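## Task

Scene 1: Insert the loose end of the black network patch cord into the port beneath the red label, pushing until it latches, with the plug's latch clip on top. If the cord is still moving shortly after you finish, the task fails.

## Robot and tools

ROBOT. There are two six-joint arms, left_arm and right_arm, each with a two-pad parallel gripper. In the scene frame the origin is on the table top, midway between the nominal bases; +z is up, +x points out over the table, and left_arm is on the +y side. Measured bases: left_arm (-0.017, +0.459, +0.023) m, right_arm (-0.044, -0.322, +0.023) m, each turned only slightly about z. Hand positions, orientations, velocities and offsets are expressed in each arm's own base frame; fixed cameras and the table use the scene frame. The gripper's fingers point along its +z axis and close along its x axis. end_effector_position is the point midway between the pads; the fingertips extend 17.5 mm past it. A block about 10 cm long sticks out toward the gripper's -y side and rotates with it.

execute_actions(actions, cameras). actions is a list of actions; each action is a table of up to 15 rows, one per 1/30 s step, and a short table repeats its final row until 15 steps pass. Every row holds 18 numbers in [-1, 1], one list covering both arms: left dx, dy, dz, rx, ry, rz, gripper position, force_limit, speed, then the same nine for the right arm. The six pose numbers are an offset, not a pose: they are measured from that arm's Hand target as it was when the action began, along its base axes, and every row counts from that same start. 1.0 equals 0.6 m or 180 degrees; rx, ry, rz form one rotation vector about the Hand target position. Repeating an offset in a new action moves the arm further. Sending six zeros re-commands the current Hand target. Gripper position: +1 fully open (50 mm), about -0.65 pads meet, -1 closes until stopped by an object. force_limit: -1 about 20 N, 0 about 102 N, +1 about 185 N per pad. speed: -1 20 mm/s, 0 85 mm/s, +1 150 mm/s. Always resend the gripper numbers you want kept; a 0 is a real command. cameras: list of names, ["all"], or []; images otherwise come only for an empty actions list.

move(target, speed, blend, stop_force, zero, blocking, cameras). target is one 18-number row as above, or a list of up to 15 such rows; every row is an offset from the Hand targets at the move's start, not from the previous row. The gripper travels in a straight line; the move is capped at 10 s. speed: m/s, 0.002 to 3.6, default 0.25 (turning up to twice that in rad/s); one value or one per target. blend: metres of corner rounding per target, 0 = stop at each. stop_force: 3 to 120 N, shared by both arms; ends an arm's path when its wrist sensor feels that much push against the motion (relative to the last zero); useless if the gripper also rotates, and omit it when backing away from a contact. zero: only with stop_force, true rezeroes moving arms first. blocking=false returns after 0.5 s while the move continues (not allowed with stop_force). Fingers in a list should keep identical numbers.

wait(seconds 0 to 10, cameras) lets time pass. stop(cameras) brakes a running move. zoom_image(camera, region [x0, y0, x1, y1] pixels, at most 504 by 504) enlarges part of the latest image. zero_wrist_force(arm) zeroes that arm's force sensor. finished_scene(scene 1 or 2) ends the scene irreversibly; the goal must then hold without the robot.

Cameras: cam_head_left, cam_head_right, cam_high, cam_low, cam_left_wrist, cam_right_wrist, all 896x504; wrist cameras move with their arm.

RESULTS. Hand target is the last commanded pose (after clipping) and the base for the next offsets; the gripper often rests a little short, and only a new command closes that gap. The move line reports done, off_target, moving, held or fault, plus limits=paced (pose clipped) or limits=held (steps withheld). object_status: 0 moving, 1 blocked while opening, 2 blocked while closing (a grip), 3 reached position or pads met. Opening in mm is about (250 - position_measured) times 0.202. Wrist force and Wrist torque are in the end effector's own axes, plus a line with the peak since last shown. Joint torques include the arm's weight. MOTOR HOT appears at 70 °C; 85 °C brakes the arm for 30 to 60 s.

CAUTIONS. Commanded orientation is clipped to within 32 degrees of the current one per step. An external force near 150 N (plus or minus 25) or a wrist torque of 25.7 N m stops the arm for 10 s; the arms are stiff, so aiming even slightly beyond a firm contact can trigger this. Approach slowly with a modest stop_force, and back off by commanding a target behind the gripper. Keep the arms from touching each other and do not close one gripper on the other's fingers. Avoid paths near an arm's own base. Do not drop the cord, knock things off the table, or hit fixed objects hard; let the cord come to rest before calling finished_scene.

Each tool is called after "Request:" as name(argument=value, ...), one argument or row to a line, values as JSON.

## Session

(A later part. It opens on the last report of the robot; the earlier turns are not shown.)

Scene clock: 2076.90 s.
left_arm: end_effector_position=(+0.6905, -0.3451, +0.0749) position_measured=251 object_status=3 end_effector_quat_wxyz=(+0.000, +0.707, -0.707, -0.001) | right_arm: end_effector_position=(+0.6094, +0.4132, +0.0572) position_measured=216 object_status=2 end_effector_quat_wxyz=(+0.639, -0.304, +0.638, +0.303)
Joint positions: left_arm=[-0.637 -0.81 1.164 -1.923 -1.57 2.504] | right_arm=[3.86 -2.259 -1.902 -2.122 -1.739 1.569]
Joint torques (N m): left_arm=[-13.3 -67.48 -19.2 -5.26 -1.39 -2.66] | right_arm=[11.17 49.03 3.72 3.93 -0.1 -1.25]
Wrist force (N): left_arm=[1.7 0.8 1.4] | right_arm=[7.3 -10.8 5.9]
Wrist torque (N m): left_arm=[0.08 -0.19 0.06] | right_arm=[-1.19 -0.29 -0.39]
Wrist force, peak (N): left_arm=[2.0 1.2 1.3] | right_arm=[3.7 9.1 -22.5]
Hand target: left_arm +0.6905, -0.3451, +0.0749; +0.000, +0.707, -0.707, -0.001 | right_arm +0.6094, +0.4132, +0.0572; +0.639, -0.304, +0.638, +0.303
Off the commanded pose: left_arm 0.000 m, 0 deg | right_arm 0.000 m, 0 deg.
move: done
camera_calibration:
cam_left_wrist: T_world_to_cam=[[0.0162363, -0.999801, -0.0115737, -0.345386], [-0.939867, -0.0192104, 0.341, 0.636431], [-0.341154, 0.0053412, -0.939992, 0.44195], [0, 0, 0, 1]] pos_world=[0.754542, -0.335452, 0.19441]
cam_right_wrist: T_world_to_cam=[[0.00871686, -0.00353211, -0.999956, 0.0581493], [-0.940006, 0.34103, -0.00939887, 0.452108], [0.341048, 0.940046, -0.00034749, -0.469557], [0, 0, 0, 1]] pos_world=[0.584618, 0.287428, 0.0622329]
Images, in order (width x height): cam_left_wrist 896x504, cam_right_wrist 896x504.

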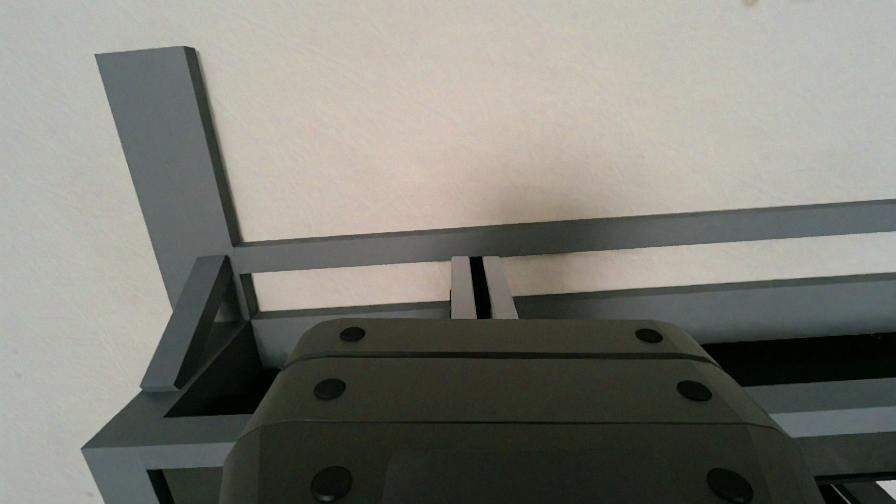

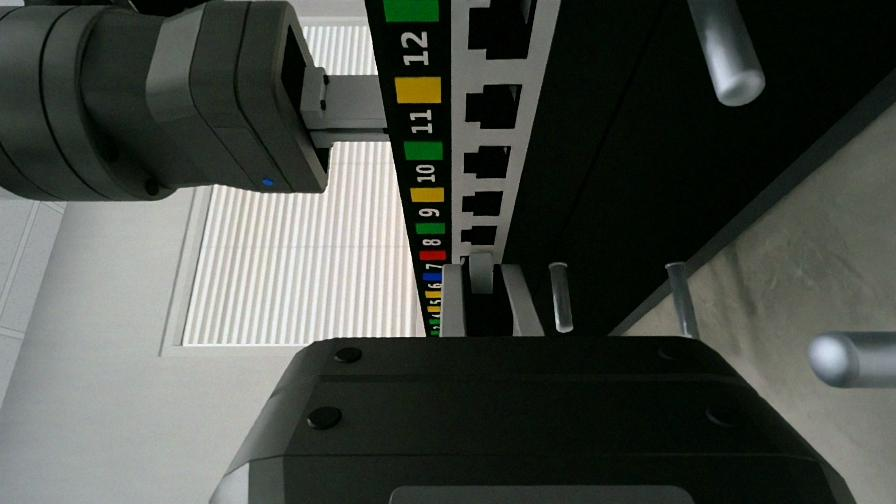

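Request:
move(
  target=[0,0,0,0,0,0,-1,-1,0,0.0004,0,0,0,0,0,-1,-0.5,-0.9],
  speed=0.01,
)

Request:
move(
  target=[0,0,0,0,0,0,-1,-1,0,0,0,0,0,0,0,0.14,-0.5,-1],
  cameras=["cam_right_wrist"],
)

Request:
zoom_image(
  camera="cam_right_wrist",
  region=[425, 205, 545, 335],
)

Scene clock: 2126.10 s.
left_arm: end_effector_position=(+0.6905, -0.3451, +0.0749) position_measured=251 object_status=3 end_effector_quat_wxyz=(+0.000, +0.707, -0.707, -0.001) | right_arm: end_effector_position=(+0.6096, +0.4132, +0.0572) position_measured=216 object_status=2 end_effector_quat_wxyz=(+0.639, -0.304, +0.638, +0.303)
Joint positions: left_arm=[-0.637 -0.81 1.164 -1.923 -1.57 2.504] | right_arm=[3.86 -2.259 -1.902 -2.122 -1.74 1.569]
Joint torques (N m): left_arm=[-13.67 -67.35 -19.45 -5.2 -1.1 -2.64] | right_arm=[-7.25 34.67 21.14 0.24 -2.58 -1.02]
Wrist force (N): left_arm=[1.6 1.0 1.2] | right_arm=[7.0 -6.6 -2.9]
Wrist torque (N m): left_arm=[0.10 -0.18 0.06] | right_arm=[-1.12 -0.32 -0.38]
Wrist force, peak (N): left_arm=[2.1 1.0 1.2] | right_arm=[7.4 -11.6 5.5]
Hand target: left_arm +0.6905, -0.3451, +0.0749; +0.000, +0.707, -0.707, -0.001 | right_arm +0.6096, +0.4132, +0.0572; +0.639, -0.304, +0.638, +0.303
Off the commanded pose: left_arm 0.000 m, 0 deg | right_arm 0.000 m, 0 deg.
move: done

Scene clock: 2127.17 s.
left_arm: end_effector_position=(+0.6905, -0.3451, +0.0749) position_measured=251 object_status=3 end_effector_quat_wxyz=(+0.000, +0.707, -0.707, -0.001) | right_arm: end_effector_position=(+0.6096, +0.4132, +0.0572) position_measured=132 object_status=0 end_effector_quat_wxyz=(+0.639, -0.304, +0.638, +0.303)
Joint positions: left_arm=[-0.637 -0.81 1.164 -1.923 -1.57 2.504] | right_arm=[3.859 -2.259 -1.902 -2.122 -1.74 1.569]
Joint torques (N m): left_arm=[-13.67 -67.22 -20.12 -5.28 -1.01 -2.72] | right_arm=[-7.67 33.57 21.08 1.78 1.35 -1.16]
Wrist force (N): left_arm=[1.5 1.0 1.1] | right_arm=[5.6 -5.0 -4.4]
Wrist torque (N m): left_arm=[0.11 -0.16 0.06] | right_arm=[-0.93 -0.30 -0.41]
Wrist force, peak (N): left_arm=[2.0 1.0 1.5] | right_arm=[7.5 -6.7 -3.2]
Hand target: left_arm +0.6905, -0.3451, +0.0749; +0.000, +0.707, -0.707, -0.001 | right_arm +0.6096, +0.4132, +0.0572; +0.639, -0.304, +0.638, +0.303
Off the commanded pose: left_arm 0.000 m, 0 deg | right_arm 0.000 m, 0 deg.
move: done
camera_calibration:
cam_right_wrist: T_world_to_cam=[[0.00859009, -0.0035896, -0.999957, 0.0582372], [-0.940071, 0.340852, -0.00929922, 0.452438], [0.34087, 0.94011, -0.000446533, -0.469661], [0, 0, 0, 1]] pos_world=[0.584917, 0.287528, 0.0622323]
Images, in order (width x height): cam_right_wrist 896x504.

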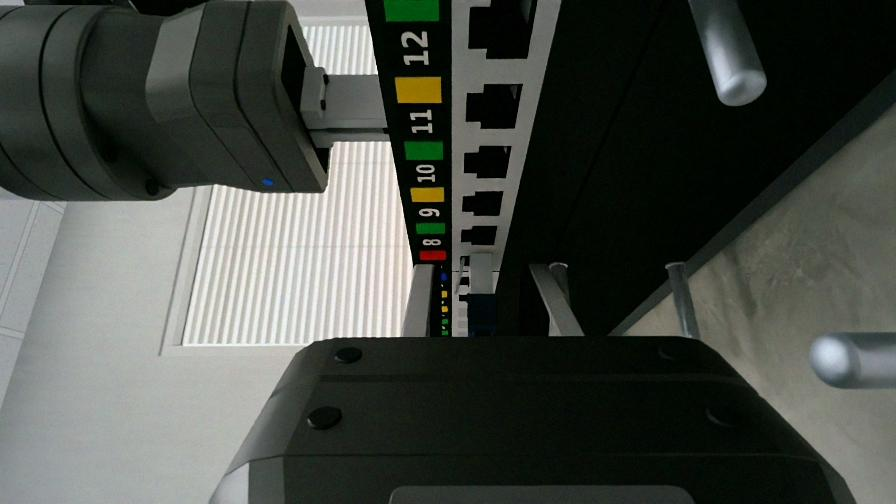

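Scaled by 3.877 from the camera's 896x504 image, which has a finer 1280x720 frame.

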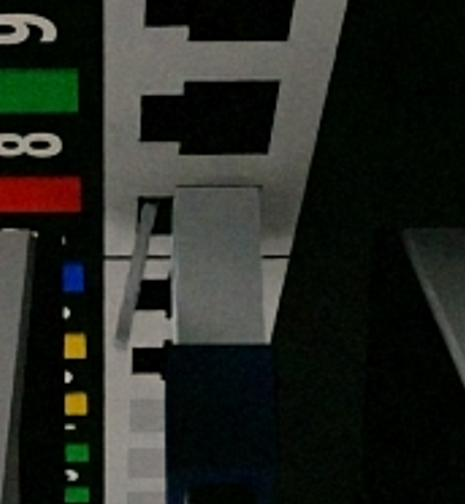

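Request:
move(
  target=[0,0,0.35,0,0,0,-1,-1,0,-0.0369,-0.0452,0,0,0,0,0.14,-0.5,-1],
  speed=0.05,
  cameras=["cam_right_wrist","cam_left_wrist"],
)

Request:
zoom_image(
  camera="cam_right_wrist",
  region=[400, 180, 560, 340],
)

Scene clock: 2142.87 s.
left_arm: end_effector_position=(+0.6905, -0.3451, +0.2848) position_measured=251 object_status=3 end_effector_quat_wxyz=(+0.000, +0.707, -0.707, -0.001) | right_arm: end_effector_position=(+0.5875, +0.3860, +0.0572) position_measured=132 object_status=3 end_effector_quat_wxyz=(+0.639, -0.304, +0.638, +0.303)
Joint positions: left_arm=[-0.637 -0.874 0.731 -1.426 -1.57 2.504] | right_arm=[3.846 -2.217 -1.999 -2.066 -1.753 1.569]
Joint torques (N m): left_arm=[-12.19 -56.65 -20.51 -5.28 0.34 -2.37] | right_arm=[-3.7 39.21 21.28 2.95 -2.22 0.19]
Wrist force (N): left_arm=[1.6 1.3 1.5] | right_arm=[5.6 -5.8 -4.7]
Wrist torque (N m): left_arm=[0.13 -0.22 0.05] | right_arm=[-1.07 -0.27 -0.42]
Wrist force, peak (N): left_arm=[1.5 0.8 2.5] | right_arm=[6.0 -5.8 -4.7]
Hand target: left_arm +0.6905, -0.3451, +0.2849; +0.000, +0.707, -0.707, -0.001 | right_arm +0.5875, +0.3861, +0.0572; +0.639, -0.304, +0.638, +0.303
Off the commanded pose: left_arm 0.000 m, 0 deg | right_arm 0.000 m, 0 deg.
move: done
camera_calibration:
cam_left_wrist: T_world_to_cam=[[0.0162019, -0.999801, -0.0116693, -0.342894], [-0.939835, -0.0192112, 0.341087, 0.56489], [-0.341243, 0.00544098, -0.939959, 0.639376], [0, 0, 0, 1]] pos_world=[0.754642, -0.335452, 0.404309]
cam_right_wrist: T_world_to_cam=[[0.0087184, -0.00353018, -0.999956, 0.0582431], [-0.94007, 0.340853, -0.0093996, 0.440845], [0.340871, 0.94011, -0.000346921, -0.43653], [0, 0, 0, 1]] pos_world=[0.562717, 0.260328, 0.0622329]
Images, in order (width x height): cam_left_wrist 896x504, cam_right_wrist 896x504.

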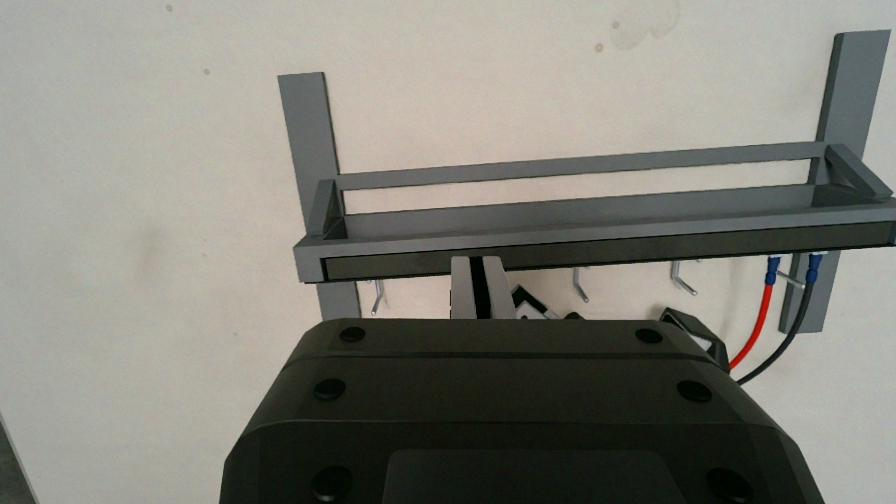

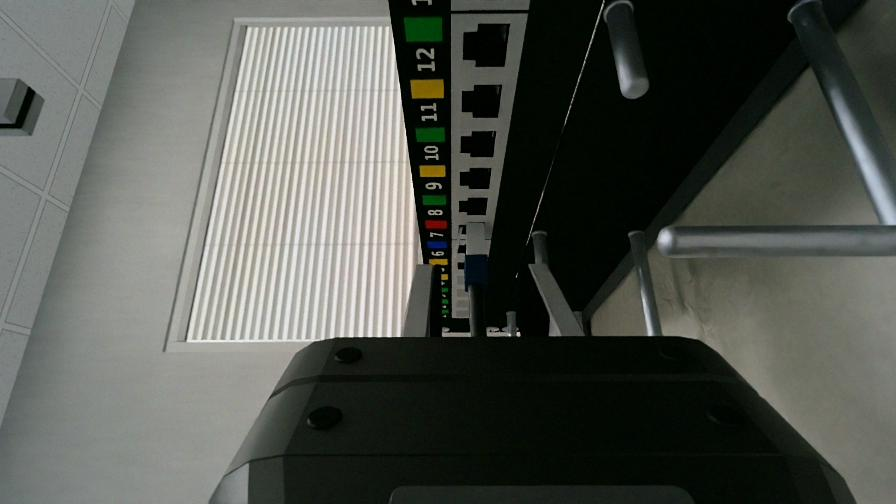

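Scaled by 3.150 from the camera's 896x504 image, which has a finer 1280x720 frame.

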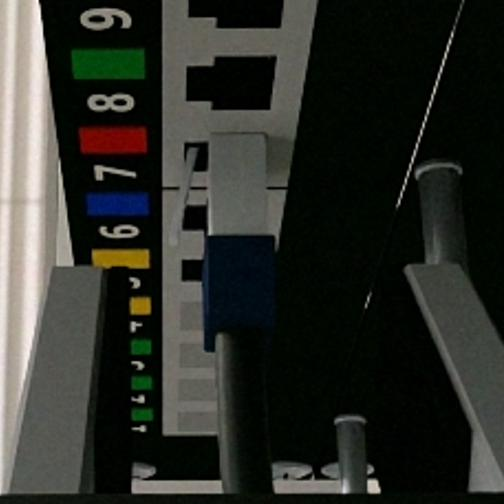

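Request:
move(
  target=[
    [0,0,0,0,0,0,-1,-1,0,-0.05,-0.06,0,0,0,0,0.14,-0.5,-1],
    [0,0,0,0,0,0,-1,-1,0,-0.05,-0.06,0.25,0,0,0,0.14,-0.5,-1],
  ],
  speed=0.1,
  blend=[0.01,0],
  cameras=["all"],
)

Request:
zoom_image(
  camera="cam_head_right",
  region=[370, 240, 540, 380],
)

Request:
zoom_image(
  camera="cam_right_wrist",
  region=[400, 180, 700, 340],
)

Scene clock: 2168.40 s.
left_arm: end_effector_position=(+0.6905, -0.3451, +0.2849) position_measured=251 object_status=3 end_effector_quat_wxyz=(+0.000, +0.707, -0.707, -0.001) | right_arm: end_effector_position=(+0.5575, +0.3501, +0.2072) position_measured=132 object_status=3 end_effector_quat_wxyz=(+0.639, -0.304, +0.638, +0.303)
Joint positions: left_arm=[-0.637 -0.874 0.731 -1.427 -1.57 2.504] | right_arm=[3.826 -1.835 -2.051 -2.396 -1.773 1.569]
Joint torques (N m): left_arm=[6.8 -66.25 -21.61 -5.31 -1.27 2.1] | right_arm=[10.03 29.23 10.3 3.3 1.54 -1.4]
Wrist force (N): left_arm=[1.5 1.2 1.5] | right_arm=[5.6 -5.4 -4.3]
Wrist torque (N m): left_arm=[0.12 -0.21 0.05] | right_arm=[-0.96 -0.31 -0.42]
Wrist force, peak (N): left_arm=[1.7 1.4 1.8] | right_arm=[6.6 -6.0 -5.3]
Hand target: left_arm +0.6905, -0.3451, +0.2849; +0.000, +0.707, -0.707, -0.001 | right_arm +0.5575, +0.3501, +0.2072; +0.639, -0.304, +0.638, +0.303
Off the commanded pose: left_arm 0.000 m, 0 deg | right_arm 0.000 m, 0 deg.
move: done
camera_calibration:
cam_left_wrist: T_world_to_cam=[[0.0162363, -0.999801, -0.0115737, -0.342956], [-0.939867, -0.0192104, 0.341, 0.564821], [-0.341154, 0.0053412, -0.939992, 0.639349], [0, 0, 0, 1]] pos_world=[0.754542, -0.335452, 0.40441]
cam_right_wrist: T_world_to_cam=[[0.00865899, -0.00340185, -0.999957, 0.208375], [-0.94007, 0.340854, -0.0093, 0.426268], [0.34087, 0.94011, -0.000246532, -0.392523], [0, 0, 0, 1]] pos_world=[0.532717, 0.224429, 0.212233]

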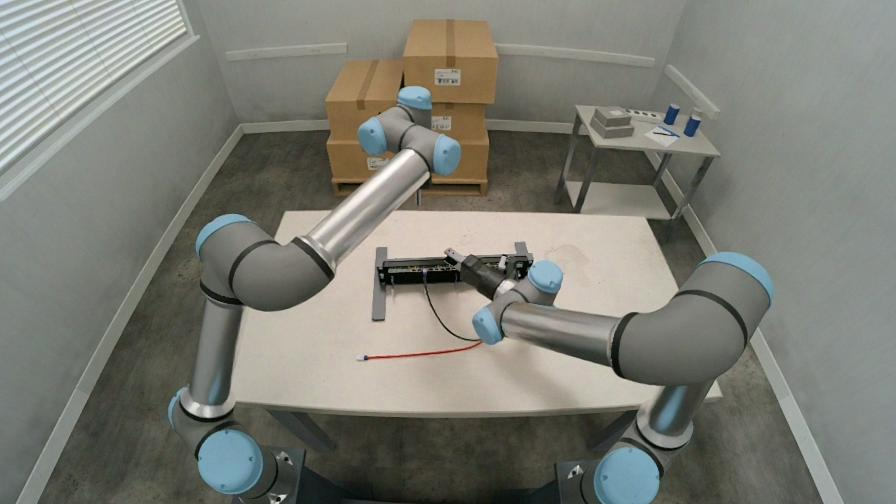

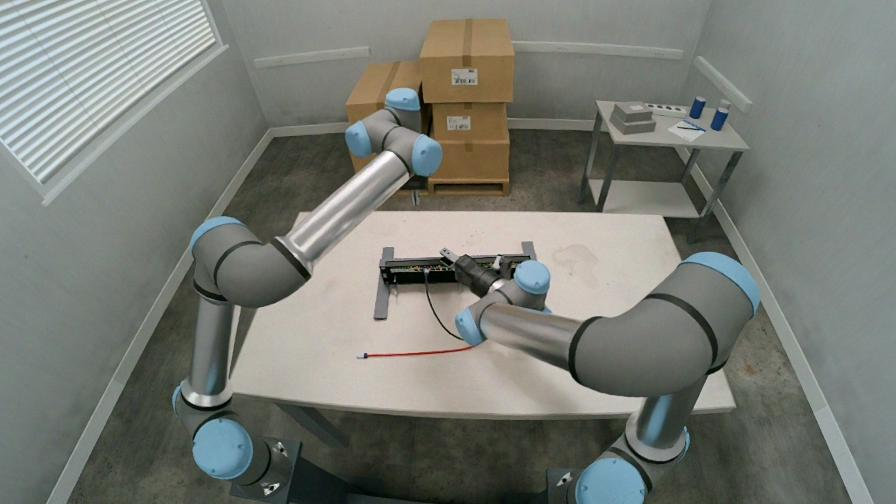

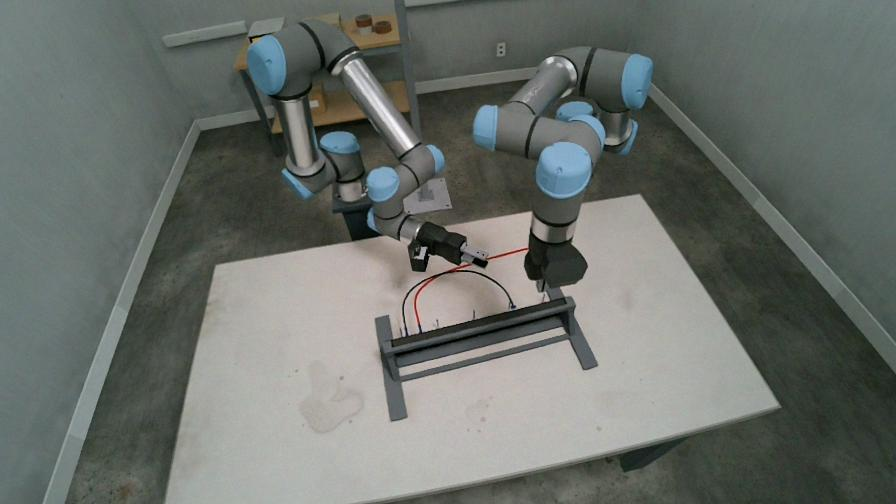

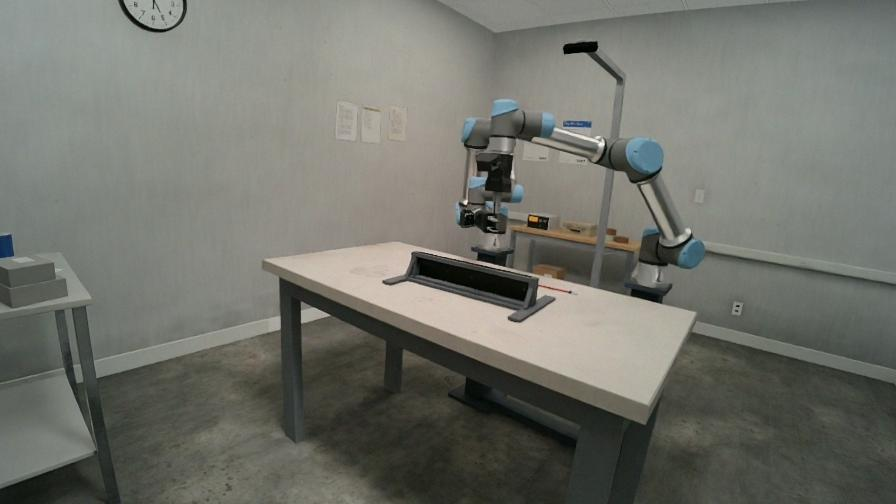

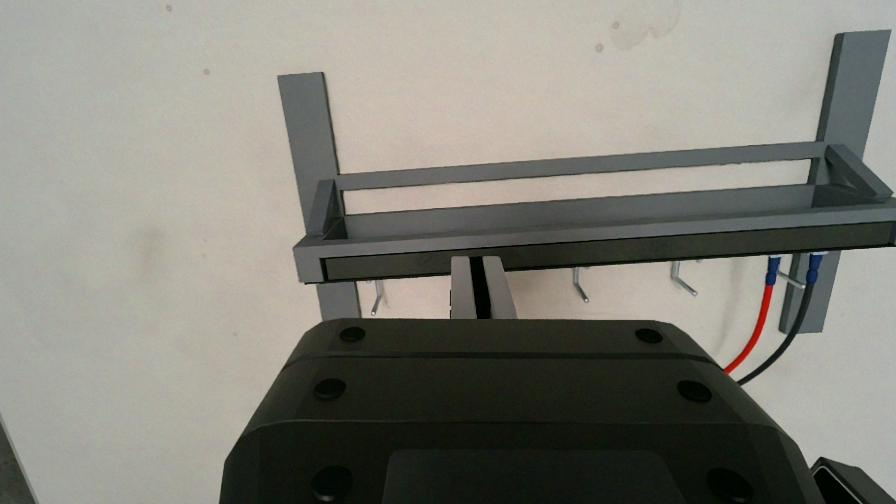

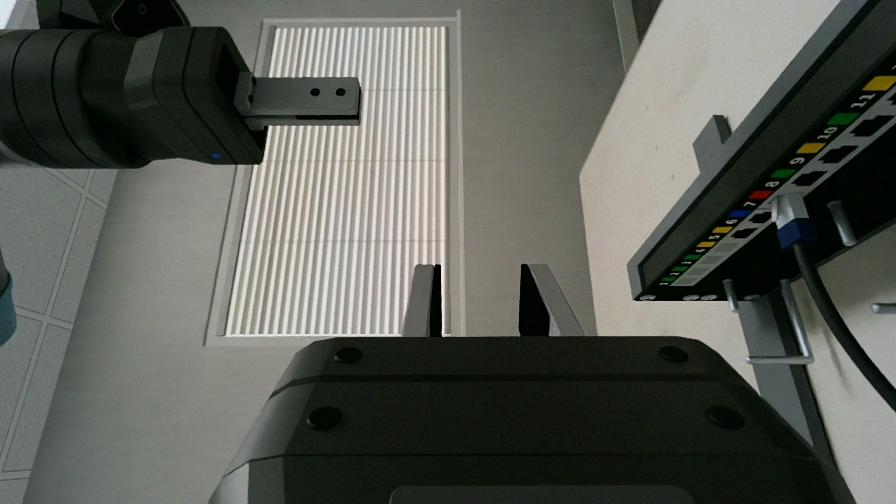

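Scaled by 2.965 from the camera's 896x504 image, which has a finer 1280x720 frame.

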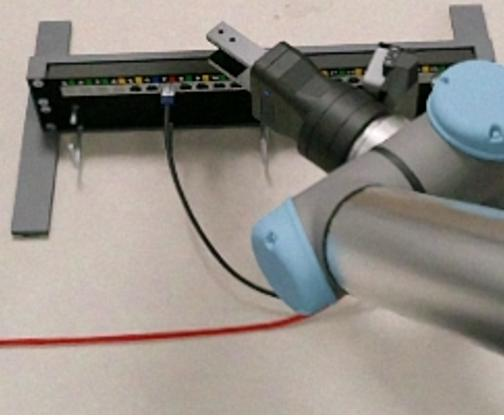

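Scaled by 1.680 from the camera's 896x504 image, which has a finer 1280x720 frame.

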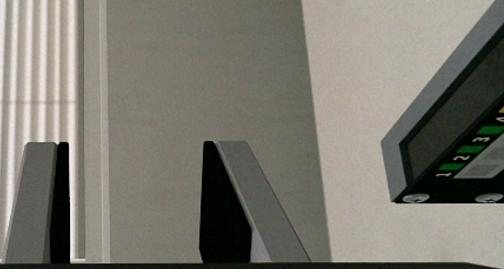

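Request:
zoom_image(
  camera="cam_right_wrist",
  region=[740, 160, 840, 260],
)

Request:
zoom_image(
  camera="cam_head_right",
  region=[400, 250, 450, 290],
)

Scaled by 5.040 from the camera's 896x504 image, which has a finer 1280x720 frame.

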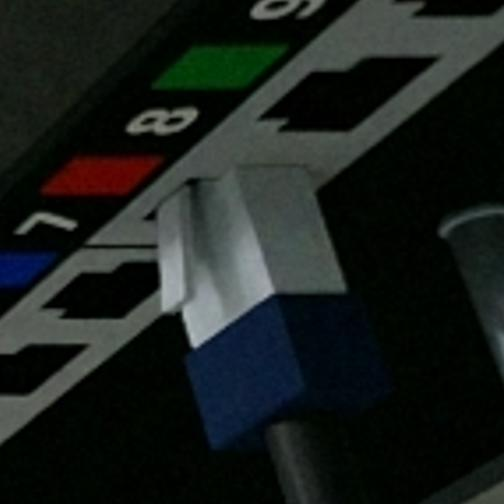

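Scaled by 10.080 from the camera's 896x504 image, which has a finer 1280x720 frame.

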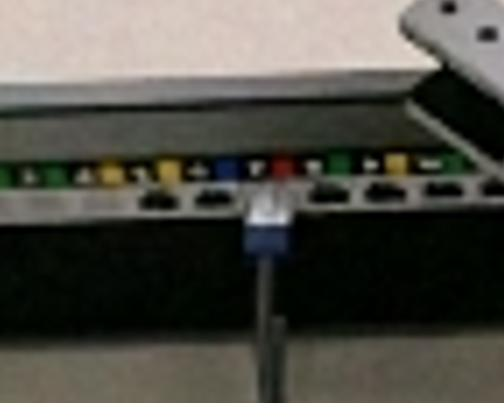

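Request:
wait(
  seconds=1,
)

Request:
finished_scene(
  scene=1,
)

Scene clock: 2184.97 s.
left_arm: end_effector_position=(+0.6905, -0.3451, +0.2849) position_measured=251 object_status=3 end_effector_quat_wxyz=(+0.000, +0.707, -0.707, -0.001) | right_arm: end_effector_position=(+0.5575, +0.3501, +0.2072) position_measured=132 object_status=3 end_effector_quat_wxyz=(+0.639, -0.304, +0.638, +0.303)
Joint positions: left_arm=[-0.637 -0.874 0.731 -1.427 -1.57 2.504] | right_arm=[3.826 -1.835 -2.051 -2.396 -1.773 1.569]
Joint torques (N m): left_arm=[10.39 -65.17 -24.16 -5.26 -0.92 2.15] | right_arm=[4.84 31.81 10.73 0.83 -1.59 -1.8]
Wrist force (N): left_arm=[1.7 1.4 1.3] | right_arm=[5.9 -5.6 -4.9]
Wrist torque (N m): left_arm=[0.14 -0.24 0.05] | right_arm=[-1.00 -0.36 -0.42]
Wrist force, peak (N): left_arm=[2.1 1.3 1.4] | right_arm=[6.2 -5.4 -4.8]
Hand target: left_arm +0.6905, -0.3451, +0.2849; +0.000, +0.707, -0.707, -0.001 | right_arm +0.5575, +0.3501, +0.2072; +0.639, -0.304, +0.638, +0.303
Tool commands: left_gripper/position=-1.0 left_gripper/force_limit=-1.0 left_gripper/speed=+0.0 right_gripper/position=+0.14 right_gripper/force_limit=-0.5 right_gripper/speed=-1.0
Off the commanded pose: left_arm 0.000 m, 0 deg | right_arm 0.000 m, 0 deg.
wait: 1.00 s; at rest from the start

The scene is finished: the task was done.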